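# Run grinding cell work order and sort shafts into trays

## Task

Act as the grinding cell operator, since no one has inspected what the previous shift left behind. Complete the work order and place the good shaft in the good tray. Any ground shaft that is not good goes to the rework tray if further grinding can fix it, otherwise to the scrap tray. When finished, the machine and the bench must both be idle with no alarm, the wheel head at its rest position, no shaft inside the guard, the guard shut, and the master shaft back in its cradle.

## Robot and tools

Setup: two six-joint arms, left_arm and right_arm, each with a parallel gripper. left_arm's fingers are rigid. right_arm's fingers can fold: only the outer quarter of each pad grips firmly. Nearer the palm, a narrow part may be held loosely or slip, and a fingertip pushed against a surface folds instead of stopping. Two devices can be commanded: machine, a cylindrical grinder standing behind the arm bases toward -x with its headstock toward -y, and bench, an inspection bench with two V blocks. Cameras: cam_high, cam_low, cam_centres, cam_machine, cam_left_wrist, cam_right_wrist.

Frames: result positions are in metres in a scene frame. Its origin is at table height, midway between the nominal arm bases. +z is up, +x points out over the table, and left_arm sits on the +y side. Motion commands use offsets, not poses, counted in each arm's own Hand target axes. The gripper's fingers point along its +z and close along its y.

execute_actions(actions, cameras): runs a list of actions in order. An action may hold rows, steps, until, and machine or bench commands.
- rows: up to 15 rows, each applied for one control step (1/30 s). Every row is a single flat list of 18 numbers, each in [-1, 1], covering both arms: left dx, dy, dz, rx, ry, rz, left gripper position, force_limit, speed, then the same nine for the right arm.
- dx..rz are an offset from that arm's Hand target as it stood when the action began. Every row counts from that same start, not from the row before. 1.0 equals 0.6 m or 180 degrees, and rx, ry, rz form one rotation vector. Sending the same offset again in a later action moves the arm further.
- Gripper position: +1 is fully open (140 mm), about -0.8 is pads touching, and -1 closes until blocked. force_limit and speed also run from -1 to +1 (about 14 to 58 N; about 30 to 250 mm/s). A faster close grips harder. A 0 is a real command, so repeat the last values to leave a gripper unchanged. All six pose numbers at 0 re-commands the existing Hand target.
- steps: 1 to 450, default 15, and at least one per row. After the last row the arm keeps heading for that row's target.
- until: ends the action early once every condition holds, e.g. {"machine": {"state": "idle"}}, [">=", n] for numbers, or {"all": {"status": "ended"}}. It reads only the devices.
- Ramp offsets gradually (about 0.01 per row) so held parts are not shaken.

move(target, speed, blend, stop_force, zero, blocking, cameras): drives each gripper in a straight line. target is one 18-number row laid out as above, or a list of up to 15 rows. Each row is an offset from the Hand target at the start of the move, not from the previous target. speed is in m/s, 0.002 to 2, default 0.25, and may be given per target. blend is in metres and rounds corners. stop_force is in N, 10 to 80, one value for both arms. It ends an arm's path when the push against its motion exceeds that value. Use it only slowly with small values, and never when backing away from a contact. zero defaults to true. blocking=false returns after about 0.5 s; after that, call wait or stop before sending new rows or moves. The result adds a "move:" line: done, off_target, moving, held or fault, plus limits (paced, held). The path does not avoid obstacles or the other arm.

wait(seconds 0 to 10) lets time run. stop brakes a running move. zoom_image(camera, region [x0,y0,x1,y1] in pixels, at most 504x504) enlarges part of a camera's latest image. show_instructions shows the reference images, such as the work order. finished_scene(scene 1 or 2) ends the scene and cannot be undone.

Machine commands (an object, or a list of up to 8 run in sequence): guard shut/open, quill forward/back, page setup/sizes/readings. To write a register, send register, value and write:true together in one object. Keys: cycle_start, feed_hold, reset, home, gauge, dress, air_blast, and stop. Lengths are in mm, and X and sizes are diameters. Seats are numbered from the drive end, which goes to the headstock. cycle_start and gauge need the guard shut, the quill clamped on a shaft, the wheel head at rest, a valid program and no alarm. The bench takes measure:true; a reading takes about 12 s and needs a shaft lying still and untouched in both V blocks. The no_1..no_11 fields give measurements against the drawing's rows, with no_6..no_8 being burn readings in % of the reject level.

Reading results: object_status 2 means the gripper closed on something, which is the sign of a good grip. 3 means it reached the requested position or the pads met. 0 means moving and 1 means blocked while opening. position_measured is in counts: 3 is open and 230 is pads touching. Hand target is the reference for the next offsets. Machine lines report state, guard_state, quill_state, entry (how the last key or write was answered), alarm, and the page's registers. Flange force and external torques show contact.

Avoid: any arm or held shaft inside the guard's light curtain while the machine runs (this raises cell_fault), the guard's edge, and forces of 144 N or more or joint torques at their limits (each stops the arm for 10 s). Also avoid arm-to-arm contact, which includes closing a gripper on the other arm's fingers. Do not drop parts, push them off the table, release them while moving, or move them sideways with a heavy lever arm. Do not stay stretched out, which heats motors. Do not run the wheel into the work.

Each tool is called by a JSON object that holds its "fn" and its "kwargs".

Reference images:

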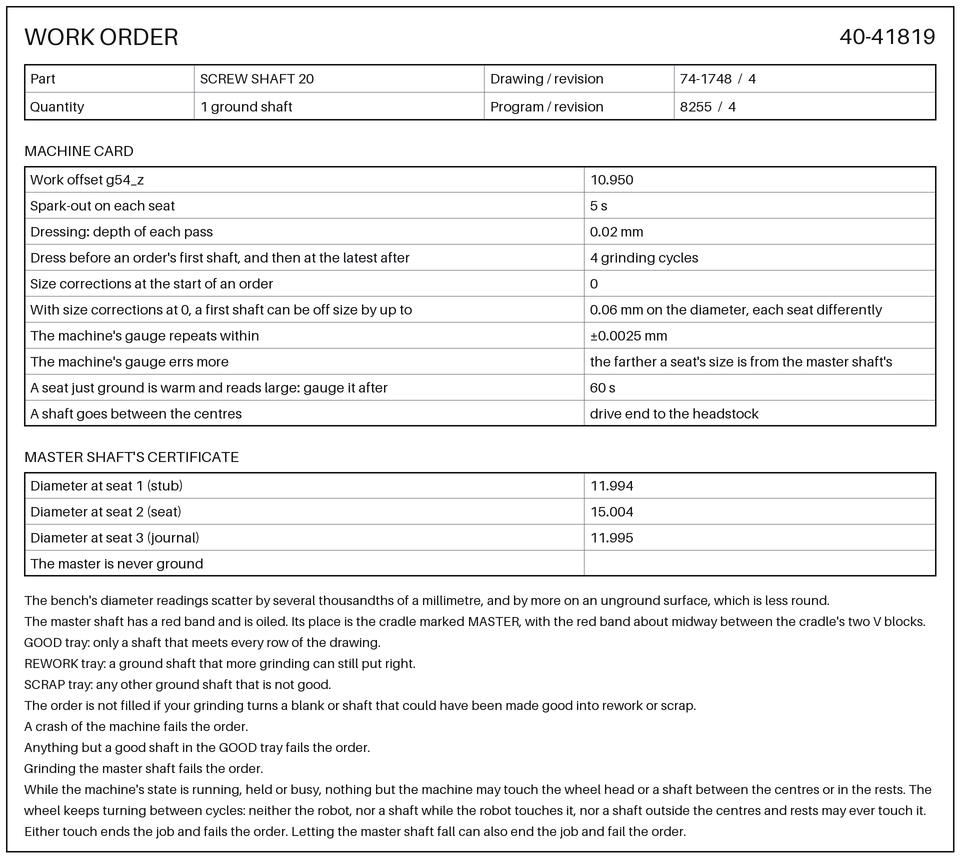

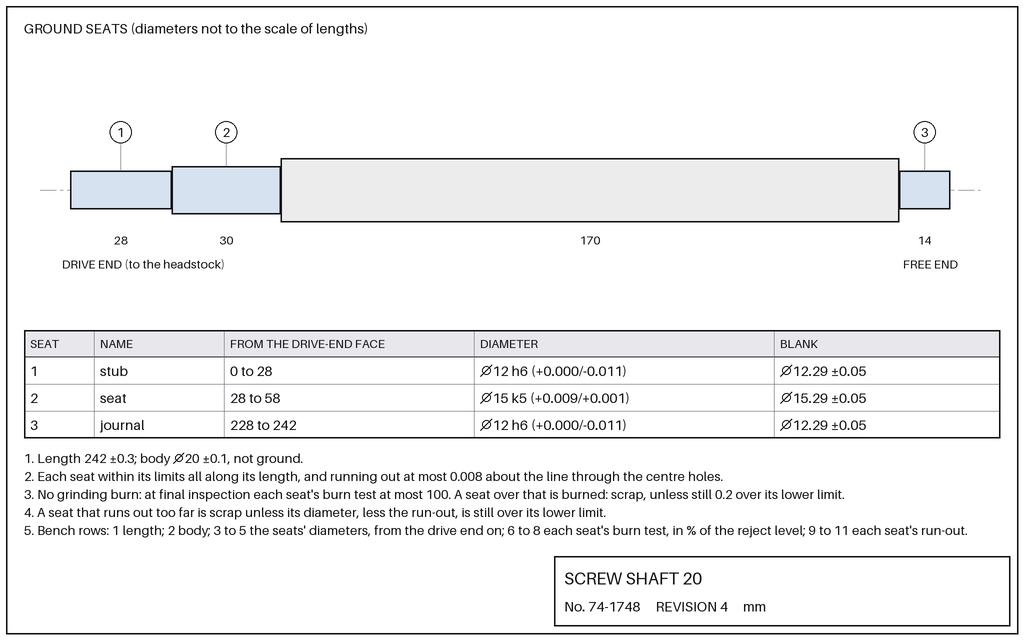

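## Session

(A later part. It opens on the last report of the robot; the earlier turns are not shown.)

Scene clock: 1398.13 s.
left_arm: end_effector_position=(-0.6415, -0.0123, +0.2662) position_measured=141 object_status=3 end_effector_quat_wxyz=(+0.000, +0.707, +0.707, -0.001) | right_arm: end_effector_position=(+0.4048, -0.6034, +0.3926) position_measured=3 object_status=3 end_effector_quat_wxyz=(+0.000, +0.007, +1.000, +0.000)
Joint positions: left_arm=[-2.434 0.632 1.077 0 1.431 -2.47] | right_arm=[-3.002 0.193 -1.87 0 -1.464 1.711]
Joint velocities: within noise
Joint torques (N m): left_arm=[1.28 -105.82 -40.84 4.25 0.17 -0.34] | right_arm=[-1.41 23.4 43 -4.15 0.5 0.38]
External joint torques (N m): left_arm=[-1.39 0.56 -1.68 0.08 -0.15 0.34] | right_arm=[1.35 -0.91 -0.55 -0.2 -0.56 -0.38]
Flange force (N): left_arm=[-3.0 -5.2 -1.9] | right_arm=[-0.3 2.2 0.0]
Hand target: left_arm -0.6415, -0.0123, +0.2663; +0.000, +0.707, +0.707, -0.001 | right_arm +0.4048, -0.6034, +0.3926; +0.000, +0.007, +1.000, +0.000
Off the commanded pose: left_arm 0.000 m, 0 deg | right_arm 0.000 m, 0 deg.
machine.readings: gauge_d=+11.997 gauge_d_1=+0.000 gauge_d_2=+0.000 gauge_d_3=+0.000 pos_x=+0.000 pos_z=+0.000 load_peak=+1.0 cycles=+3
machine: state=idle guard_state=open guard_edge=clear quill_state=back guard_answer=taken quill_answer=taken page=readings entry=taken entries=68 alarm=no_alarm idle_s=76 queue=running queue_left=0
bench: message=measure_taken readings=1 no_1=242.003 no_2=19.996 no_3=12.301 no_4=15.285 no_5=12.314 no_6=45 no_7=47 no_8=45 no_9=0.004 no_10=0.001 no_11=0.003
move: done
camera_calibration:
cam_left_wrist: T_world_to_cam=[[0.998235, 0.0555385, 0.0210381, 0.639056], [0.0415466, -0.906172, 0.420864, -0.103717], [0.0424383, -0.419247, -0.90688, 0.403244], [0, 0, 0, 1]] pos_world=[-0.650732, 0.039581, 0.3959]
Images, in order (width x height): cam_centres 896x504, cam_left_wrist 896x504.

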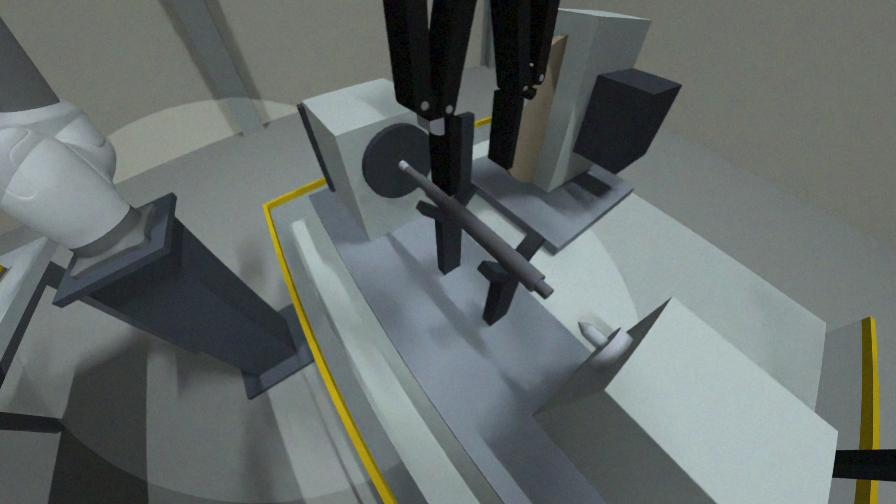

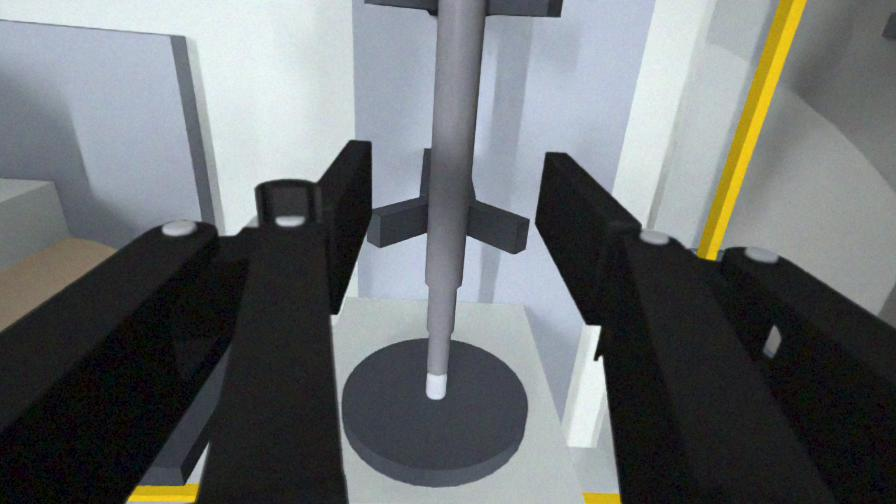

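{"fn": "move", "kwargs": {"target": [0,0,0.1205,0,0,0,-0.1,0,-1,0,0,0,0,0,0,1,1,1], "speed": 0.1, "cameras": []}}

{"fn": "execute_actions", "kwargs": {"actions": [{"rows":[[0,0,0,0,0,0,-1,0,-1,0,0,0,0,0,0,1,1,1]],"steps":65}], "cameras": ["cam_left_wrist"]}}

{"fn": "move", "kwargs": {"target": [[0.015,0,-0.002,0,0,0,-1,0,-1,0,0,0,0,0,0,1,1,1],[0.015,0,-0.2,0,0,0,-1,0,-1,0,0,0,0,0,0,1,1,1],[0.015,0.2,-0.51,0,0,0,-1,0,-1,0,0,0,0,0,0,1,1,1],[-0.03,0.95,-0.51,0,0,0,-1,0,-1,0,0,0,0,0,0,1,1,1]], "speed": [0.03,0.06,0.25,0.35], "blend": [0,0.02,0.05,0], "cameras": ["cam_centres","cam_left_wrist"]}}

Scene clock: 1406.67 s.
left_arm: end_effector_position=(-0.6416, -0.0124, +0.1939) position_measured=141 object_status=3 end_effector_quat_wxyz=(+0.000, +0.707, +0.707, -0.001) | right_arm: end_effector_position=(+0.4048, -0.6034, +0.3926) position_measured=3 object_status=3 end_effector_quat_wxyz=(+0.000, +0.007, +1.000, +0.000)
Joint positions: left_arm=[-2.434 0.657 1.167 0 1.316 -2.47] | right_arm=[-3.002 0.193 -1.87 0 -1.464 1.711]
Joint velocities: within noise
Joint torques (N m): left_arm=[0.99 -106.99 -39.63 4.13 0.18 -0.3] | right_arm=[-1.18 23.26 43.13 -4.1 0.51 0.36]
External joint torques (N m): left_arm=[-1.39 0.55 -1.97 0.1 -0.16 0.3] | right_arm=[1.21 -0.26 -0.46 -0.27 -0.57 -0.36]
Flange force (N): left_arm=[-3.3 -5.6 -1.7] | right_arm=[0.6 1.9 -0.2]
Hand target: left_arm -0.6415, -0.0124, +0.1940; +0.000, +0.707, +0.707, -0.001 | right_arm +0.4048, -0.6034, +0.3926; +0.000, +0.007, +1.000, +0.000
Off the commanded pose: left_arm 0.000 m, 0 deg | right_arm 0.000 m, 0 deg.
machine.readings: gauge_d=+11.997 gauge_d_1=+0.000 gauge_d_2=+0.000 gauge_d_3=+0.000 pos_x=+0.000 pos_z=+0.000 load_peak=+1.0 cycles=+3
machine: state=idle guard_state=open guard_edge=clear quill_state=back guard_answer=taken quill_answer=taken page=readings entry=taken entries=68 alarm=no_alarm idle_s=85 queue=done queue_left=0
bench: message=measure_taken readings=1 no_1=242.003 no_2=19.996 no_3=12.301 no_4=15.285 no_5=12.314 no_6=45 no_7=47 no_8=45 no_9=0.004 no_10=0.001 no_11=0.003
move: done
No camera images: "cameras" was empty.

Scene clock: 1409.03 s.
left_arm: end_effector_position=(-0.6415, -0.0124, +0.1940) position_measured=203 object_status=2 end_effector_quat_wxyz=(+0.000, +0.707, +0.707, -0.001) | right_arm: end_effector_position=(+0.4048, -0.6034, +0.3926) position_measured=3 object_status=3 end_effector_quat_wxyz=(+0.000, +0.007, +1.000, +0.000)
Joint positions: left_arm=[-2.434 0.657 1.167 0 1.316 -2.47] | right_arm=[-3.002 0.193 -1.87 0 -1.464 1.711]
Joint velocities: within noise
Joint torques (N m): left_arm=[-5.68 -98.4 -41.72 1.97 -4.9 -0.13] | right_arm=[-1.01 23.33 42.92 -4.13 0.5 0.3]
External joint torques (N m): left_arm=[5.47 -7.97 0.18 2.26 4.93 0.13] | right_arm=[0.94 -0.67 -0.41 -0.24 -0.56 -0.3]
Flange force (N): left_arm=[0.6 10.0 -10.9] | right_arm=[-0.2 1.5 -0.2]
Hand target: left_arm -0.6415, -0.0124, +0.1940; +0.000, +0.707, +0.707, -0.001 | right_arm +0.4048, -0.6034, +0.3926; +0.000, +0.007, +1.000, +0.000
Off the commanded pose: left_arm 0.000 m, 0 deg | right_arm 0.000 m, 0 deg.
machine.readings: gauge_d=+11.997 gauge_d_1=+0.000 gauge_d_2=+0.000 gauge_d_3=+0.000 pos_x=+0.000 pos_z=+0.000 load_peak=+1.0 cycles=+3
machine: state=idle guard_state=open guard_edge=clear quill_state=back guard_answer=taken quill_answer=taken page=readings entry=taken entries=68 alarm=no_alarm idle_s=87 queue=done queue_left=0
bench: message=measure_taken readings=1 no_1=242.003 no_2=19.996 no_3=12.301 no_4=15.285 no_5=12.314 no_6=45 no_7=47 no_8=45 no_9=0.004 no_10=0.001 no_11=0.003
camera_calibration:
cam_left_wrist: T_world_to_cam=[[0.998239, 0.0554962, 0.0209479, 0.640608], [0.0415462, -0.906174, 0.42086, -0.0733296], [0.0423385, -0.419249, -0.906884, 0.337703], [0, 0, 0, 1]] pos_world=[-0.650732, 0.039581, 0.3237]
Images, in order (width x height): cam_left_wrist 896x504.

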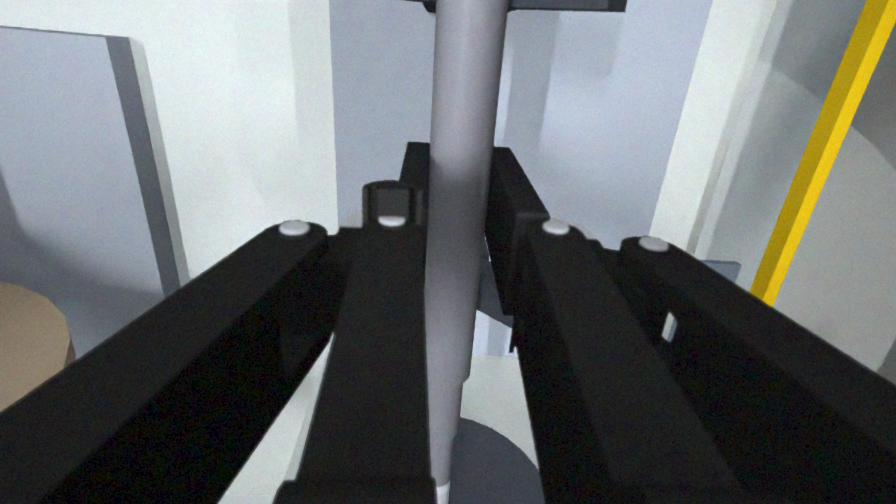

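Scene clock: 1413.90 s.
left_arm: end_effector_position=(-0.0712, -0.0302, +0.4993) position_measured=203 object_status=2 end_effector_quat_wxyz=(+0.000, +0.707, +0.707, -0.001) | right_arm: end_effector_position=(+0.4048, -0.6034, +0.3926) position_measured=3 object_status=3 end_effector_quat_wxyz=(+0.000, +0.007, +1.000, +0.000)
Joint positions: left_arm=[-1.795 0.116 1.383 -0.001 1.642 -1.831] | right_arm=[-3.002 0.193 -1.87 0 -1.464 1.711]
Joint velocities: within noise
Joint torques (N m): left_arm=[1.75 -58.55 -43.63 4.39 0.17 -0.34] | right_arm=[-1.23 23.34 43.04 -4.13 0.5 0.31]
External joint torques (N m): left_arm=[-1.7 3.1 0.73 0 -0.12 0.34] | right_arm=[1.02 -0.41 -0.45 -0.25 -0.57 -0.31]
Flange force (N): left_arm=[-3.1 -2.8 1.3] | right_arm=[0.3 1.6 -0.2]
Hand target: left_arm -0.0712, -0.0303, +0.4993; +0.000, +0.707, +0.707, -0.001 | right_arm +0.4048, -0.6034, +0.3926; +0.000, +0.007, +1.000, +0.000
Off the commanded pose: left_arm 0.000 m, 0 deg | right_arm 0.000 m, 0 deg.
machine.readings: gauge_d=+11.997 gauge_d_1=+0.000 gauge_d_2=+0.000 gauge_d_3=+0.000 pos_x=+0.000 pos_z=+0.000 load_peak=+1.0 cycles=+3
machine: state=idle guard_state=open guard_edge=clear quill_state=back guard_answer=taken quill_answer=taken page=readings entry=taken entries=68 alarm=no_alarm idle_s=92 queue=done queue_left=0
bench: message=measure_taken readings=1 no_1=242.003 no_2=19.996 no_3=12.301 no_4=15.285 no_5=12.314 no_6=45 no_7=47 no_8=45 no_9=0.004 no_10=0.001 no_11=0.003
move: done
camera_calibration:
cam_left_wrist: T_world_to_cam=[[0.998243, 0.0554069, 0.0209964, 0.0659762], [0.0414487, -0.906217, 0.420775, -0.241591], [0.0423411, -0.419166, -0.906922, 0.582993], [0, 0, 0, 1]] pos_world=[-0.0805312, 0.021781, 0.629]
Images, in order (width x height): cam_centres 896x504, cam_left_wrist 896x504.

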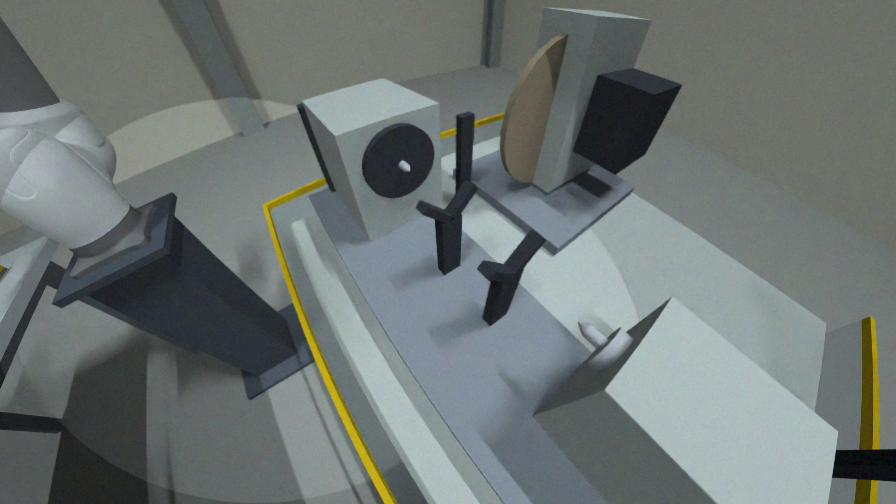

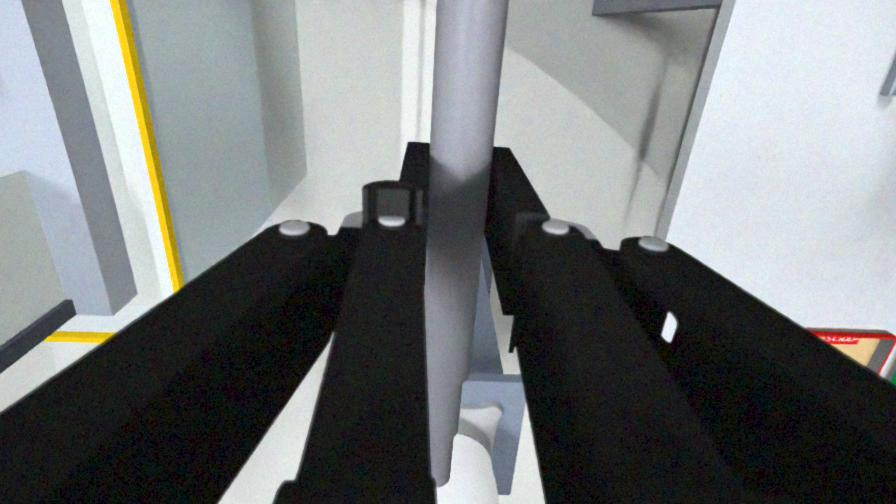

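{"fn": "execute_actions", "kwargs": {"actions": [{"machine":{"guard":"shut"},"steps":1}], "cameras": []}}

{"fn": "move", "kwargs": {"target": [[0.134,0.702,0.03,0,0,0.5,-1,0,-1,0,0,0,0,0,0,1,1,1],[0.07,0.998,0.42,0,0,0.5,-1,0,-1,0,0,0,0,0,0,1,1,1]], "speed": [0.35,0.25], "blend": [0.06,0], "cameras": []}}

Scene clock: 1418.33 s.
left_arm: end_effector_position=(-0.0712, -0.0303, +0.4993) position_measured=203 object_status=2 end_effector_quat_wxyz=(+0.000, +0.707, +0.707, -0.001) | right_arm: end_effector_position=(+0.4048, -0.6034, +0.3926) position_measured=3 object_status=3 end_effector_quat_wxyz=(+0.000, +0.007, +1.000, +0.000)
Joint positions: left_arm=[-1.795 0.116 1.383 -0.001 1.642 -1.831] | right_arm=[-3.002 0.193 -1.87 0 -1.464 1.711]
Joint velocities: within noise
Joint torques (N m): left_arm=[1.11 -58.13 -43.53 4.27 0.27 -0.36] | right_arm=[-1.53 23.16 42.94 -4.13 0.48 0.41]
External joint torques (N m): left_arm=[-1.14 2.84 0.71 0.11 -0.23 0.36] | right_arm=[1.57 -0.69 -0.45 -0.22 -0.55 -0.41]
Flange force (N): left_arm=[-2.9 -1.9 1.4] | right_arm=[0.0 2.7 -0.1]
Hand target: left_arm -0.0712, -0.0303, +0.4993; +0.000, +0.707, +0.707, -0.001 | right_arm +0.4048, -0.6034, +0.3926; +0.000, +0.007, +1.000, +0.000
Tool commands: left_gripper/position=-1.0 left_gripper/force_limit=+0.0 left_gripper/speed=-1.0 right_gripper/position=+1.0 right_gripper/force_limit=+1.0 right_gripper/speed=+1.0
Off the commanded pose: left_arm 0.000 m, 0 deg | right_arm 0.000 m, 0 deg.
machine.readings: gauge_d=+11.997 gauge_d_1=+0.000 gauge_d_2=+0.000 gauge_d_3=+0.000 pos_x=+0.000 pos_z=+0.000 load_peak=+1.0 cycles=+3
machine: state=idle guard_state=between guard_edge=clear quill_state=back guard_answer=taken quill_answer=taken page=readings entry=taken entries=68 alarm=no_alarm idle_s=96 queue=running queue_left=0
bench: message=measure_taken readings=1 no_1=242.003 no_2=19.996 no_3=12.301 no_4=15.285 no_5=12.314 no_6=45 no_7=47 no_8=45 no_9=0.004 no_10=0.001 no_11=0.003
No camera images: "cameras" was empty.

Scene clock: 1422.17 s.
left_arm: end_effector_position=(+0.5273, +0.0114, +0.2467) position_measured=203 object_status=2 end_effector_quat_wxyz=(+0.000, +1.000, +0.000, -0.001) | right_arm: end_effector_position=(+0.4048, -0.6034, +0.3926) position_measured=3 object_status=3 end_effector_quat_wxyz=(+0.000, +0.007, +1.000, +0.000)
Joint positions: left_arm=[-0.896 0.35 1.547 -0.001 1.245 0.639] | right_arm=[-3.002 0.193 -1.87 0 -1.464 1.711]
Joint velocities: within noise
Joint torques (N m): left_arm=[1.15 -81.18 -41.47 4.12 0.16 -0.31] | right_arm=[-1.15 23.35 43.13 -4.16 0.55 0.31]
External joint torques (N m): left_arm=[-1.01 3.9 0.78 0.09 -0.19 0.31] | right_arm=[1.11 -0.9 -0.7 -0.19 -0.61 -0.31]
Flange force (N): left_arm=[1.9 3.8 3.2] | right_arm=[-0.1 1.8 0.2]
Hand target: left_arm +0.5273, +0.0115, +0.2466; +0.000, +1.000, +0.000, -0.001 | right_arm +0.4048, -0.6034, +0.3926; +0.000, +0.007, +1.000, +0.000
Off the commanded pose: left_arm 0.000 m, 0 deg | right_arm 0.000 m, 0 deg.
machine.readings: gauge_d=+11.997 gauge_d_1=+0.000 gauge_d_2=+0.000 gauge_d_3=+0.000 pos_x=+0.000 pos_z=+0.000 load_peak=+1.0 cycles=+3
machine: state=idle guard_state=shut guard_edge=clear quill_state=back guard_answer=taken quill_answer=taken page=readings entry=taken entries=68 alarm=no_alarm idle_s=100 queue=done queue_left=0
bench: message=measure_taken readings=1 no_1=242.003 no_2=19.996 no_3=12.301 no_4=15.285 no_5=12.314 no_6=45 no_7=47 no_8=45 no_9=0.004 no_10=0.001 no_11=0.003
move: done
No camera images: "cameras" was empty.

{"fn": "move", "kwargs": {"target": [[0.0478,0,0.12,0,0,0,-1,0,-1,0,0,0,0,0,0,1,1,1],[0.0478,0,0.26,0,0,0,-1,0,-1,0,0,0,0,0,0,1,1,1]], "speed": [0.2,0.1], "blend": [0.01,0], "cameras": []}}

{"fn": "move", "kwargs": {"target": [0,0,0.05,0,0,0,-1,0,-1,0,0,0,0,0,0,1,1,1], "speed": 0.01, "stop_force": 12, "cameras": ["cam_left_wrist"]}}

{"fn": "execute_actions", "kwargs": {"actions": [{"rows":[[0,0,0,0,0,0,-0.3,0,-1,0,0,0,0,0,0,1,1,1]],"steps":40}], "cameras": []}}

{"fn": "move", "kwargs": {"target": [[0,0,-0.2,0,0,0,-0.3,0,-1,0,0,0,0,0,0,1,1,1],[-0.15,-0.74,-0.53,0,0,0,-0.3,0,-1,0,0,0,0,0,0,1,1,1]], "speed": [0.12,0.3], "cameras": ["cam_high","cam_right_wrist"]}}

{"fn": "execute_actions", "kwargs": {"actions": [{"bench":{"measure":true},"steps":450,"until":{"bench":{"readings":[">",1]}}}], "cameras": []}}

Scene clock: 1433.57 s.
left_arm: end_effector_position=(+0.5559, +0.0114, +0.0906) position_measured=203 object_status=2 end_effector_quat_wxyz=(+0.000, +1.000, +0.000, -0.001) | right_arm: end_effector_position=(+0.4048, -0.6034, +0.3926) position_measured=3 object_status=3 end_effector_quat_wxyz=(+0.000, +0.007, +1.000, +0.000)
Joint positions: left_arm=[-0.866 0.486 1.654 -0.002 1.002 0.669] | right_arm=[-3.002 0.193 -1.87 0 -1.464 1.711]
Joint velocities: within noise
Joint torques (N m): left_arm=[1.43 -89.94 -36.77 3.65 0.15 -0.29] | right_arm=[-1.03 23.57 43.1 -4.21 0.47 0.37]
External joint torques (N m): left_arm=[-1.29 4.07 0.59 0.09 -0.18 0.29] | right_arm=[1.05 -1.05 -0.64 -0.14 -0.53 -0.36]
Flange force (N): left_arm=[1.7 3.9 4.3] | right_arm=[-0.5 1.6 0.3]
Hand target: left_arm +0.5558, +0.0113, +0.0906; +0.000, +1.000, +0.000, -0.001 | right_arm +0.4048, -0.6034, +0.3926; +0.000, +0.007, +1.000, +0.000
Off the commanded pose: left_arm 0.000 m, 0 deg | right_arm 0.000 m, 0 deg.
machine.readings: gauge_d=+11.997 gauge_d_1=+0.000 gauge_d_2=+0.000 gauge_d_3=+0.000 pos_x=+0.000 pos_z=+0.000 load_peak=+1.0 cycles=+3
machine: state=idle guard_state=shut guard_edge=clear quill_state=back guard_answer=taken quill_answer=taken page=readings entry=taken entries=68 alarm=no_alarm idle_s=111 queue=done queue_left=0
bench: message=measure_taken readings=1 no_1=242.003 no_2=19.996 no_3=12.301 no_4=15.285 no_5=12.314 no_6=45 no_7=47 no_8=45 no_9=0.004 no_10=0.001 no_11=0.003
move: done
No camera images: "cameras" was empty.

Scene clock: 1435.63 s.
left_arm: end_effector_position=(+0.5559, +0.0112, +0.0758) position_measured=203 object_status=2 end_effector_quat_wxyz=(+0.000, +1.000, +0.000, -0.001) | right_arm: end_effector_position=(+0.4048, -0.6034, +0.3926) position_measured=3 object_status=3 end_effector_quat_wxyz=(+0.000, +0.007, +1.000, +0.000)
Joint positions: left_arm=[-0.866 0.499 1.664 -0.002 0.979 0.669] | right_arm=[-3.002 0.193 -1.87 0 -1.464 1.711]
Joint velocities: within noise
Joint torques (N m): left_arm=[0.93 -77.13 -27.86 4.17 0.46 0.22] | right_arm=[-1.42 23.59 43.27 -4.21 0.48 0.3]
External joint torques (N m): left_arm=[-0.79 -9.45 -7.8 -0.48 -0.49 -0.23] | right_arm=[1.37 -1.06 -0.72 -0.15 -0.54 -0.3]
Flange force (N): left_arm=[1.6 3.9 -13.0] | right_arm=[-0.3 2.5 0.4]
Hand target: left_arm +0.5559, +0.0113, +0.0758; +0.000, +1.000, +0.000, -0.001 (not the last commanded pose) | right_arm +0.4048, -0.6034, +0.3926; +0.000, +0.007, +1.000, +0.000
Off the commanded pose: left_arm 0.015 m, 0 deg | right_arm 0.000 m, 0 deg.
machine.readings: gauge_d=+11.997 gauge_d_1=+0.000 gauge_d_2=+0.000 gauge_d_3=+0.000 pos_x=+0.000 pos_z=+0.000 load_peak=+1.0 cycles=+3
machine: state=idle guard_state=shut guard_edge=clear quill_state=back guard_answer=taken quill_answer=taken page=readings entry=taken entries=68 alarm=no_alarm idle_s=113 queue=done queue_left=0
bench: message=measure_taken readings=1 no_1=242.003 no_2=19.996 no_3=12.301 no_4=15.285 no_5=12.314 no_6=45 no_7=47 no_8=45 no_9=0.004 no_10=0.001 no_11=0.003
move: contact (left_arm)
camera_calibration:
cam_left_wrist: T_world_to_cam=[[0.0555035, -0.998193, 0.023026, -0.0177785], [-0.906042, -0.0406627, 0.42123, 0.465046], [-0.419533, -0.0442422, -0.906661, 0.442262], [0, 0, 0, 1]] pos_world=[0.607881, 0.0207303, 0.2055]
Images, in order (width x height): cam_left_wrist 896x504.

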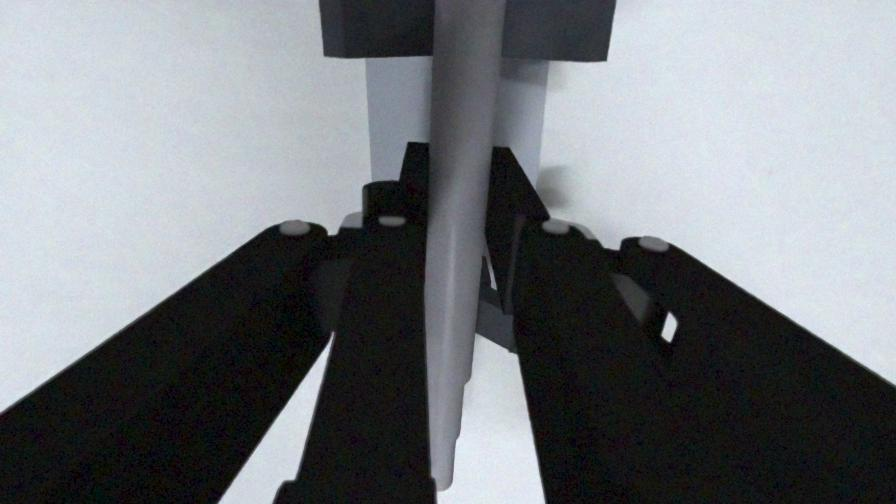

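Scene clock: 1437.17 s.
left_arm: end_effector_position=(+0.5559, +0.0112, +0.0758) position_measured=167 object_status=3 end_effector_quat_wxyz=(+0.000, +1.000, +0.000, -0.001) | right_arm: end_effector_position=(+0.4048, -0.6034, +0.3926) position_measured=3 object_status=3 end_effector_quat_wxyz=(+0.000, +0.007, +1.000, +0.000)
Joint positions: left_arm=[-0.866 0.499 1.664 -0.002 0.979 0.669] | right_arm=[-3.002 0.193 -1.87 0 -1.464 1.711]
Joint velocities: within noise
Joint torques (N m): left_arm=[1.26 -86.63 -34.24 3.66 0.17 -0.3] | right_arm=[-1.03 23.19 42.97 -4.13 0.44 0.35]
External joint torques (N m): left_arm=[-1.15 0.04 -1.39 0.02 -0.2 0.3] | right_arm=[1.01 -0.81 -0.53 -0.22 -0.5 -0.35]
Flange force (N): left_arm=[1.0 2.9 -0.6] | right_arm=[-0.3 1.5 0.1]
Hand target: left_arm +0.5559, +0.0113, +0.0758; +0.000, +1.000, +0.000, -0.001 | right_arm +0.4048, -0.6034, +0.3926; +0.000, +0.007, +1.000, +0.000
Off the commanded pose: left_arm 0.000 m, 0 deg | right_arm 0.000 m, 0 deg.
machine.readings: gauge_d=+11.997 gauge_d_1=+0.000 gauge_d_2=+0.000 gauge_d_3=+0.000 pos_x=+0.000 pos_z=+0.000 load_peak=+1.0 cycles=+3
machine: state=idle guard_state=shut guard_edge=clear quill_state=back guard_answer=taken quill_answer=taken page=readings entry=taken entries=68 alarm=no_alarm idle_s=115 queue=done queue_left=0
bench: message=measure_taken readings=1 no_1=242.003 no_2=19.996 no_3=12.301 no_4=15.285 no_5=12.314 no_6=45 no_7=47 no_8=45 no_9=0.004 no_10=0.001 no_11=0.003
No camera images: "cameras" was empty.

Scene clock: 1440.30 s.
left_arm: end_effector_position=(+0.4662, +0.4555, +0.3935) position_measured=167 object_status=3 end_effector_quat_wxyz=(+0.000, +1.000, +0.000, +0.000) | right_arm: end_effector_position=(+0.4048, -0.6034, +0.3926) position_measured=3 object_status=3 end_effector_quat_wxyz=(+0.000, +0.007, +1.000, +0.000)
Joint positions: left_arm=[-0.355 -0.209 1.88 -0.001 1.47 1.18] | right_arm=[-3.002 0.193 -1.87 0 -1.464 1.711]
Joint velocities: within noise
Joint torques (N m): left_arm=[1.37 -19.79 -41.23 4.52 0.14 -0.38] | right_arm=[-0.92 23.21 42.88 -4.17 0.54 0.29]
External joint torques (N m): left_arm=[-1.3 -1.16 -1.57 -0.11 -0.18 0.38] | right_arm=[0.93 -0.68 -0.48 -0.18 -0.61 -0.29]
Flange force (N): left_arm=[-0.7 2.0 -2.5] | right_arm=[-0.1 1.5 -0.2]
Hand target: left_arm +0.4663, +0.4556, +0.3935; +0.000, +1.000, +0.000, -0.001 | right_arm +0.4048, -0.6034, +0.3926; +0.000, +0.007, +1.000, +0.000
Off the commanded pose: left_arm 0.000 m, 0 deg | right_arm 0.000 m, 0 deg.
machine.readings: gauge_d=+11.997 gauge_d_1=+0.000 gauge_d_2=+0.000 gauge_d_3=+0.000 pos_x=+0.000 pos_z=+0.000 load_peak=+1.0 cycles=+3
machine: state=idle guard_state=shut guard_edge=clear quill_state=back guard_answer=taken quill_answer=taken page=readings entry=taken entries=68 alarm=no_alarm idle_s=118 queue=done queue_left=0
bench: message=measure_taken readings=1 no_1=242.003 no_2=19.996 no_3=12.301 no_4=15.285 no_5=12.314 no_6=45 no_7=47 no_8=45 no_9=0.004 no_10=0.001 no_11=0.003
move: done
Images, in order (width x height): cam_high 896x504, cam_right_wrist 896x504.

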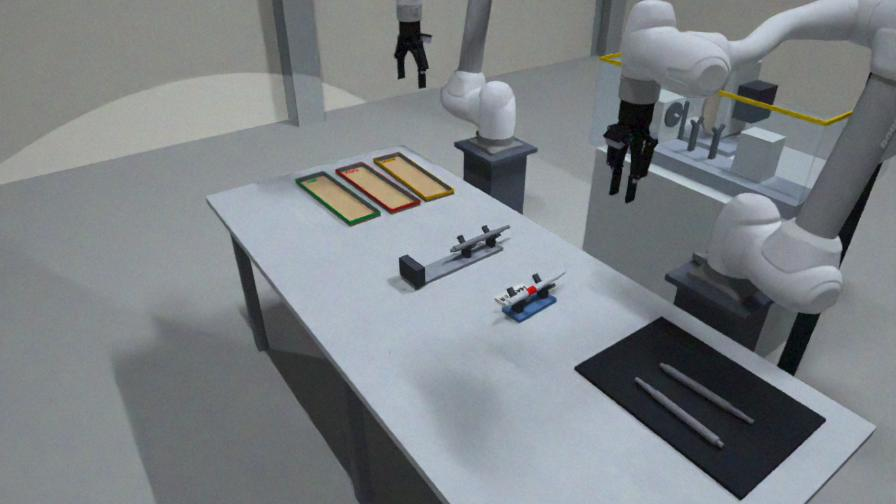

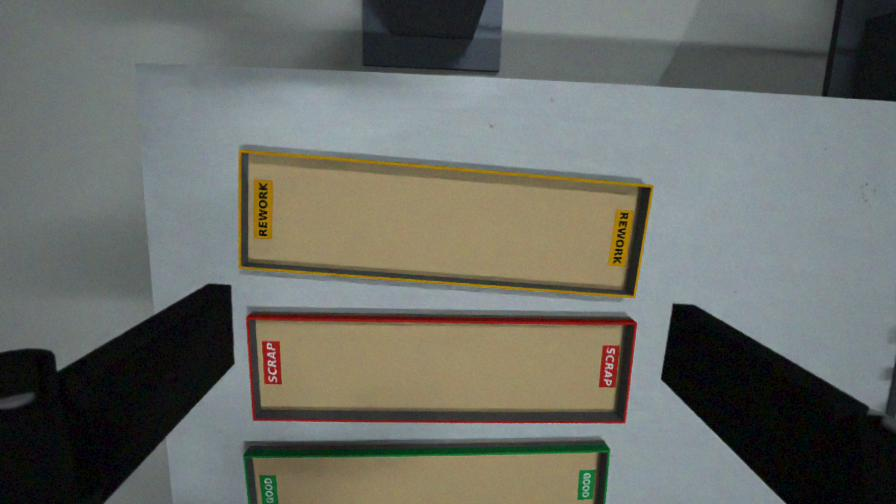

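Scene clock: 1452.50 s.
left_arm: end_effector_position=(+0.4663, +0.4556, +0.3935) position_measured=167 object_status=3 end_effector_quat_wxyz=(+0.000, +1.000, +0.000, -0.001) | right_arm: end_effector_position=(+0.4048, -0.6034, +0.3926) position_measured=3 object_status=3 end_effector_quat_wxyz=(+0.000, +0.007, +1.000, +0.000)
Joint positions: left_arm=[-0.355 -0.208 1.88 -0.001 1.47 1.18] | right_arm=[-3.002 0.193 -1.87 0 -1.464 1.711]
Joint velocities: within noise
Joint torques (N m): left_arm=[0.85 -20.24 -40.88 4.29 0.14 -0.31] | right_arm=[-1.28 23.2 43.09 -4.17 0.46 0.32]
External joint torques (N m): left_arm=[-0.76 -0.8 -1.89 0.12 -0.18 0.31] | right_arm=[1.24 -0.91 -0.7 -0.18 -0.52 -0.32]
Flange force (N): left_arm=[0.7 1.3 -3.0] | right_arm=[-0.1 2.1 0.4]
Hand target: left_arm +0.4663, +0.4556, +0.3935; +0.000, +1.000, +0.000, -0.001 | right_arm +0.4048, -0.6034, +0.3926; +0.000, +0.007, +1.000, +0.000
Tool commands: left_gripper/position=-0.3 left_gripper/force_limit=+0.0 left_gripper/speed=-1.0 right_gripper/position=+1.0 right_gripper/force_limit=+1.0 right_gripper/speed=+1.0
Off the commanded pose: left_arm 0.000 m, 0 deg | right_arm 0.000 m, 0 deg.
machine.readings: gauge_d=+11.997 gauge_d_1=+0.000 gauge_d_2=+0.000 gauge_d_3=+0.000 pos_x=+0.000 pos_z=+0.000 load_peak=+1.0 cycles=+3
machine: state=idle guard_state=shut guard_edge=clear quill_state=back guard_answer=taken quill_answer=taken page=readings entry=taken entries=68 alarm=no_alarm idle_s=130 queue=done queue_left=0
bench: message=measure_taken readings=2 no_1=242.001 no_2=19.994 no_3=12.001 no_4=15.006 no_5=11.999 no_6=46 no_7=44 no_8=44 no_9=0.002 no_10=0.000 no_11=0.001
No camera images: "cameras" was empty.

{"fn": "execute_actions", "kwargs": {"actions": [{"bench":{"measure":true},"steps":1}], "cameras": []}}

{"fn": "move", "kwargs": {"target": [0,0,0,0,0,0,-0.3,0,-1,-0.158,0.75,0.07,0,0,0,0.2,1,1], "speed": 0.3, "cameras": ["cam_right_wrist"]}}

{"fn": "execute_actions", "kwargs": {"actions": [{"steps":450,"until":{"bench":{"readings":[">",2]}}}], "cameras": []}}

{"fn": "execute_actions", "kwargs": {"actions": [{"bench":{"measure":true},"steps":450,"until":{"bench":{"readings":[">",3]}}}], "cameras": []}}

Scene clock: 1458.87 s.
left_arm: end_effector_position=(+0.4663, +0.4556, +0.3935) position_measured=167 object_status=3 end_effector_quat_wxyz=(+0.000, +1.000, +0.000, -0.001) | right_arm: end_effector_position=(+0.4048, -0.6034, +0.3926) position_measured=3 object_status=3 end_effector_quat_wxyz=(+0.000, +0.007, +1.000, +0.000)
Joint positions: left_arm=[-0.355 -0.208 1.88 -0.001 1.47 1.18] | right_arm=[-3.002 0.193 -1.87 0 -1.464 1.711]
Joint velocities: within noise
Joint torques (N m): left_arm=[1.18 -20.33 -40.96 4.34 0.14 -0.34] | right_arm=[-0.95 23.05 42.98 -4.17 0.49 0.32]
External joint torques (N m): left_arm=[-1.17 -0.68 -1.87 0.07 -0.19 0.34] | right_arm=[0.88 -0.44 -0.42 -0.19 -0.55 -0.32]
Flange force (N): left_arm=[0.5 2.2 -2.9] | right_arm=[0.2 1.3 -0.2]
Hand target: left_arm +0.4663, +0.4556, +0.3935; +0.000, +1.000, +0.000, -0.001 | right_arm +0.4048, -0.6034, +0.3926; +0.000, +0.007, +1.000, +0.000
Tool commands: left_gripper/position=-0.3 left_gripper/force_limit=+0.0 left_gripper/speed=-1.0 right_gripper/position=+1.0 right_gripper/force_limit=+1.0 right_gripper/speed=+1.0
Off the commanded pose: left_arm 0.000 m, 0 deg | right_arm 0.000 m, 0 deg.
machine.readings: gauge_d=+11.997 gauge_d_1=+0.000 gauge_d_2=+0.000 gauge_d_3=+0.000 pos_x=+0.000 pos_z=+0.000 load_peak=+1.0 cycles=+3
machine: state=idle guard_state=shut guard_edge=clear quill_state=back guard_answer=taken quill_answer=taken page=readings entry=taken entries=68 alarm=no_alarm idle_s=136 queue=done queue_left=0
bench: state=busy message=measure_taken readings=2 no_1=242.001 no_2=19.994 no_3=12.001 no_4=15.006 no_5=11.999 no_6=46 no_7=44 no_8=44 no_9=0.002 no_10=0.000 no_11=0.001
No camera images: "cameras" was empty.

Scene clock: 1460.83 s.
left_arm: end_effector_position=(+0.4663, +0.4556, +0.3935) position_measured=167 object_status=3 end_effector_quat_wxyz=(+0.000, +1.000, +0.000, -0.001) | right_arm: end_effector_position=(+0.5055, -0.1547, +0.3507) position_measured=104 object_status=3 end_effector_quat_wxyz=(+0.000, +0.007, +1.000, +0.000)
Joint positions: left_arm=[-0.355 -0.208 1.88 -0.001 1.47 1.18] | right_arm=[-2.363 -0.265 -1.47 0 -1.407 2.35]
Joint velocities: within noise
Joint torques (N m): left_arm=[1.33 -20.4 -40.93 4.34 0.13 -0.32] | right_arm=[-1.25 73.11 42.37 -4.08 0.49 0.34]
External joint torques (N m): left_arm=[-1.23 -0.65 -1.87 0.07 -0.17 0.32] | right_arm=[1.63 -3.87 -0.37 -0.19 -0.52 -0.34]
Flange force (N): left_arm=[0.5 2.4 -2.9] | right_arm=[-3.0 5.1 0.7]
Hand target: left_arm +0.4663, +0.4556, +0.3935; +0.000, +1.000, +0.000, -0.001 | right_arm +0.5055, -0.1547, +0.3506; +0.000, +0.007, +1.000, +0.000
Off the commanded pose: left_arm 0.000 m, 0 deg | right_arm 0.000 m, 0 deg.
machine.readings: gauge_d=+11.997 gauge_d_1=+0.000 gauge_d_2=+0.000 gauge_d_3=+0.000 pos_x=+0.000 pos_z=+0.000 load_peak=+1.0 cycles=+3
machine: state=idle guard_state=shut guard_edge=clear quill_state=back guard_answer=taken quill_answer=taken page=readings entry=taken entries=68 alarm=no_alarm idle_s=138 queue=done queue_left=0
bench: state=busy message=measure_taken readings=2 no_1=242.001 no_2=19.994 no_3=12.001 no_4=15.006 no_5=11.999 no_6=46 no_7=44 no_8=44 no_9=0.002 no_10=0.000 no_11=0.001
move: done
camera_calibration:
cam_right_wrist: T_world_to_cam=[[-0.0337607, 0.998735, 0.037258, 0.161219], [0.981112, 0.0260141, 0.191686, -0.531904], [0.190474, 0.0430257, -0.980749, 0.399823], [0, 0, 0, 1]] pos_world=[0.451145, -0.164381, 0.488078]
Images, in order (width x height): cam_right_wrist 896x504.

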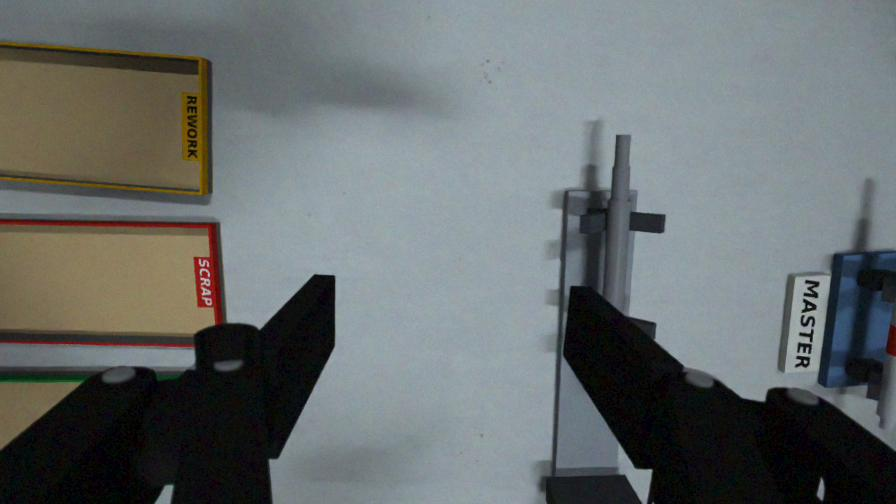

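Scene clock: 1470.83 s.
left_arm: end_effector_position=(+0.4663, +0.4556, +0.3935) position_measured=167 object_status=3 end_effector_quat_wxyz=(+0.000, +1.000, +0.000, -0.001) | right_arm: end_effector_position=(+0.5055, -0.1547, +0.3506) position_measured=104 object_status=3 end_effector_quat_wxyz=(+0.000, +0.007, +1.000, +0.000)
Joint positions: left_arm=[-0.355 -0.208 1.88 -0.001 1.47 1.18] | right_arm=[-2.363 -0.265 -1.47 0 -1.407 2.35]
Joint velocities: within noise
Joint torques (N m): left_arm=[1.09 -20.18 -41.1 4.34 0.15 -0.34] | right_arm=[-0.98 71.33 42.95 -4.11 0.48 0.28]
External joint torques (N m): left_arm=[-0.99 -0.89 -1.77 0.08 -0.19 0.34] | right_arm=[0.89 -1.45 -0.72 -0.2 -0.52 -0.28]
Flange force (N): left_arm=[0.2 1.7 -2.7] | right_arm=[-0.2 1.3 0.5]
Hand target: left_arm +0.4663, +0.4556, +0.3935; +0.000, +1.000, +0.000, -0.001 | right_arm +0.5055, -0.1547, +0.3506; +0.000, +0.007, +1.000, +0.000
Tool commands: left_gripper/position=-0.3 left_gripper/force_limit=+0.0 left_gripper/speed=-1.0 right_gripper/position=+0.2 right_gripper/force_limit=+1.0 right_gripper/speed=+1.0
Off the commanded pose: left_arm 0.000 m, 0 deg | right_arm 0.000 m, 0 deg.
machine.readings: gauge_d=+11.997 gauge_d_1=+0.000 gauge_d_2=+0.000 gauge_d_3=+0.000 pos_x=+0.000 pos_z=+0.000 load_peak=+1.0 cycles=+3
machine: state=idle guard_state=shut guard_edge=clear quill_state=back guard_answer=taken quill_answer=taken page=readings entry=taken entries=68 alarm=no_alarm idle_s=148 queue=done queue_left=0
bench: message=measure_taken readings=3 no_1=242.000 no_2=19.993 no_3=11.997 no_4=15.003 no_5=11.998 no_6=43 no_7=45 no_8=42 no_9=0.002 no_10=0.001 no_11=0.000
No camera images: "cameras" was empty.

Scene clock: 1483.03 s.
left_arm: end_effector_position=(+0.4663, +0.4556, +0.3935) position_measured=167 object_status=3 end_effector_quat_wxyz=(+0.000, +1.000, +0.000, -0.001) | right_arm: end_effector_position=(+0.5055, -0.1547, +0.3506) position_measured=104 object_status=3 end_effector_quat_wxyz=(+0.000, +0.007, +1.000, +0.000)
Joint positions: left_arm=[-0.355 -0.208 1.88 -0.001 1.47 1.18] | right_arm=[-2.363 -0.265 -1.47 0 -1.407 2.35]
Joint velocities: within noise
Joint torques (N m): left_arm=[1.16 -19.97 -40.93 4.32 0.19 -0.34] | right_arm=[-0.92 71.8 42.73 -4.14 0.57 0.32]
External joint torques (N m): left_arm=[-1.04 -1.03 -1.86 0.09 -0.23 0.34] | right_arm=[0.88 -1.88 -0.49 -0.17 -0.61 -0.32]
Flange force (N): left_arm=[0.1 1.8 -2.9] | right_arm=[-1.1 2.1 0.2]
Hand target: left_arm +0.4663, +0.4556, +0.3935; +0.000, +1.000, +0.000, -0.001 | right_arm +0.5055, -0.1547, +0.3506; +0.000, +0.007, +1.000, +0.000
Tool commands: left_gripper/position=-0.3 left_gripper/force_limit=+0.0 left_gripper/speed=-1.0 right_gripper/position=+0.2 right_gripper/force_limit=+1.0 right_gripper/speed=+1.0
Off the commanded pose: left_arm 0.000 m, 0 deg | right_arm 0.000 m, 0 deg.
machine.readings: gauge_d=+11.997 gauge_d_1=+0.000 gauge_d_2=+0.000 gauge_d_3=+0.000 pos_x=+0.000 pos_z=+0.000 load_peak=+1.0 cycles=+3
machine: state=idle guard_state=shut guard_edge=clear quill_state=back guard_answer=taken quill_answer=taken page=readings entry=taken entries=68 alarm=no_alarm idle_s=160 queue=done queue_left=0
bench: message=measure_taken readings=4 no_1=242.002 no_2=19.998 no_3=11.994 no_4=15.003 no_5=11.993 no_6=45 no_7=43 no_8=45 no_9=0.000 no_10=0.000 no_11=0.002
No camera images: "cameras" was empty.

{"fn": "move", "kwargs": {"target": [0,0,0,0,0,0,-0.3,0,-1,-0.0708,0.2778,0.2512,0,0,0,-0.1,0,-1], "speed": 0.2, "cameras": ["cam_right_wrist","cam_low","cam_high"]}}

Scene clock: 1488.77 s.
left_arm: end_effector_position=(+0.4663, +0.4556, +0.3935) position_measured=167 object_status=3 end_effector_quat_wxyz=(+0.000, +1.000, +0.000, -0.001) | right_arm: end_effector_position=(+0.5502, +0.0115, +0.2001) position_measured=141 object_status=3 end_effector_quat_wxyz=(+0.000, +0.007, +1.000, +0.000)
Joint positions: left_arm=[-0.355 -0.208 1.88 -0.001 1.47 1.18] | right_arm=[-2.26 -0.56 -1.317 0 -1.264 2.453]
Joint velocities: within noise
Joint torques (N m): left_arm=[1.03 -19.91 -40.96 4.31 0.15 -0.35] | right_arm=[-0.83 99.27 41.24 -3.94 0.55 0.36]
External joint torques (N m): left_arm=[-0.96 -1.12 -1.87 0.1 -0.19 0.35] | right_arm=[1.22 -2.39 -0.38 -0.22 -0.58 -0.36]
Flange force (N): left_arm=[0.0 1.5 -2.9] | right_arm=[-1.5 3.2 0.7]
Hand target: left_arm +0.4663, +0.4556, +0.3935; +0.000, +1.000, +0.000, -0.001 | right_arm +0.5502, +0.0115, +0.2000; +0.000, +0.007, +1.000, +0.000
Off the commanded pose: left_arm 0.000 m, 0 deg | right_arm 0.000 m, 0 deg.
machine.readings: gauge_d=+11.997 gauge_d_1=+0.000 gauge_d_2=+0.000 gauge_d_3=+0.000 pos_x=+0.000 pos_z=+0.000 load_peak=+1.0 cycles=+3
machine: state=idle guard_state=shut guard_edge=clear quill_state=back guard_answer=taken quill_answer=taken page=readings entry=taken entries=68 alarm=no_alarm idle_s=166 queue=done queue_left=0
bench: message=measure_taken readings=4 no_1=242.002 no_2=19.998 no_3=11.994 no_4=15.003 no_5=11.993 no_6=45 no_7=43 no_8=45 no_9=0.000 no_10=0.000 no_11=0.002
move: done
camera_calibration:
cam_right_wrist: T_world_to_cam=[[-0.0337028, 0.998729, 0.0374736, 0.00224801], [0.981114, 0.025916, 0.191688, -0.551217], [0.190473, 0.0432263, -0.98074, 0.236454], [0, 0, 0, 1]] pos_world=[0.495844, 0.00181913, 0.337477]
Images, in order (width x height): cam_high 896x504, cam_low 896x504, cam_right_wrist 896x504.

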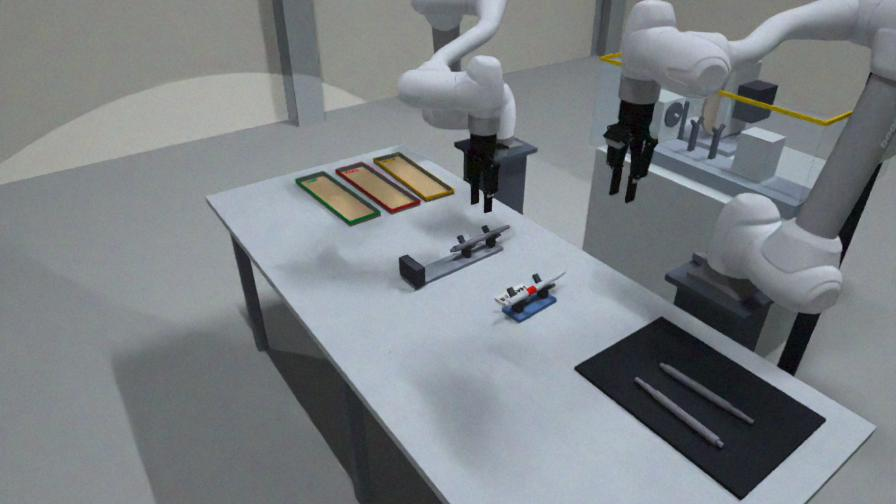

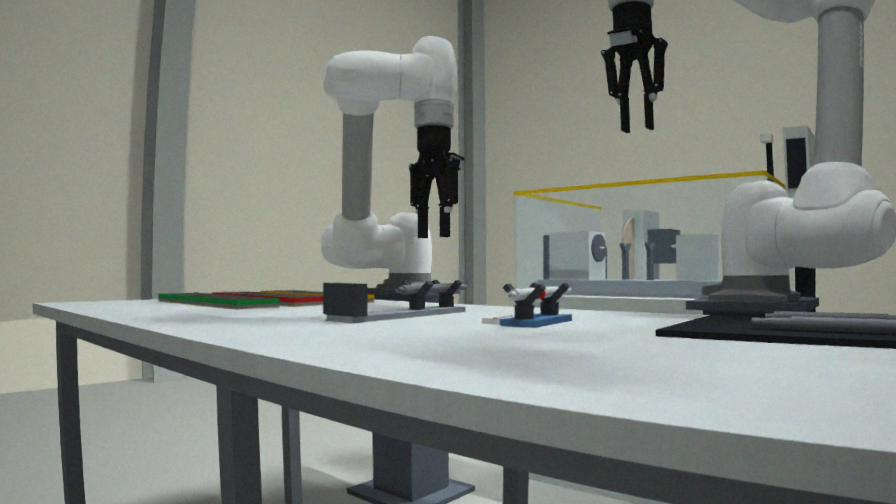

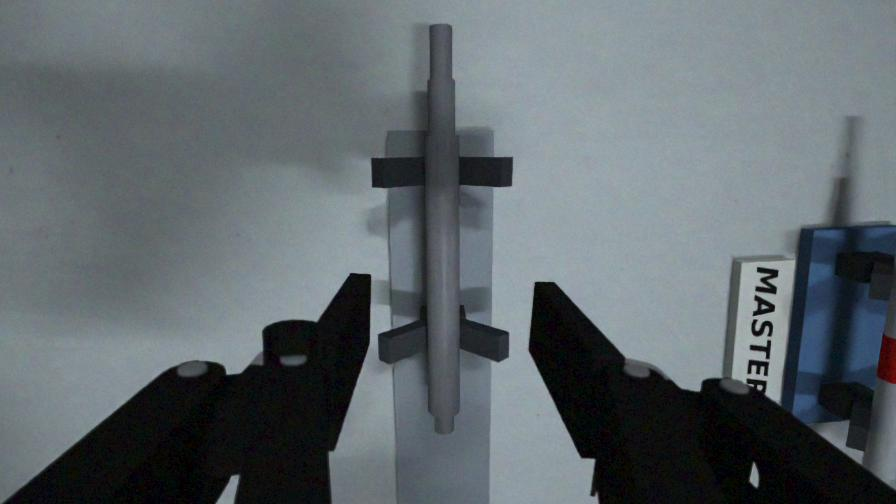

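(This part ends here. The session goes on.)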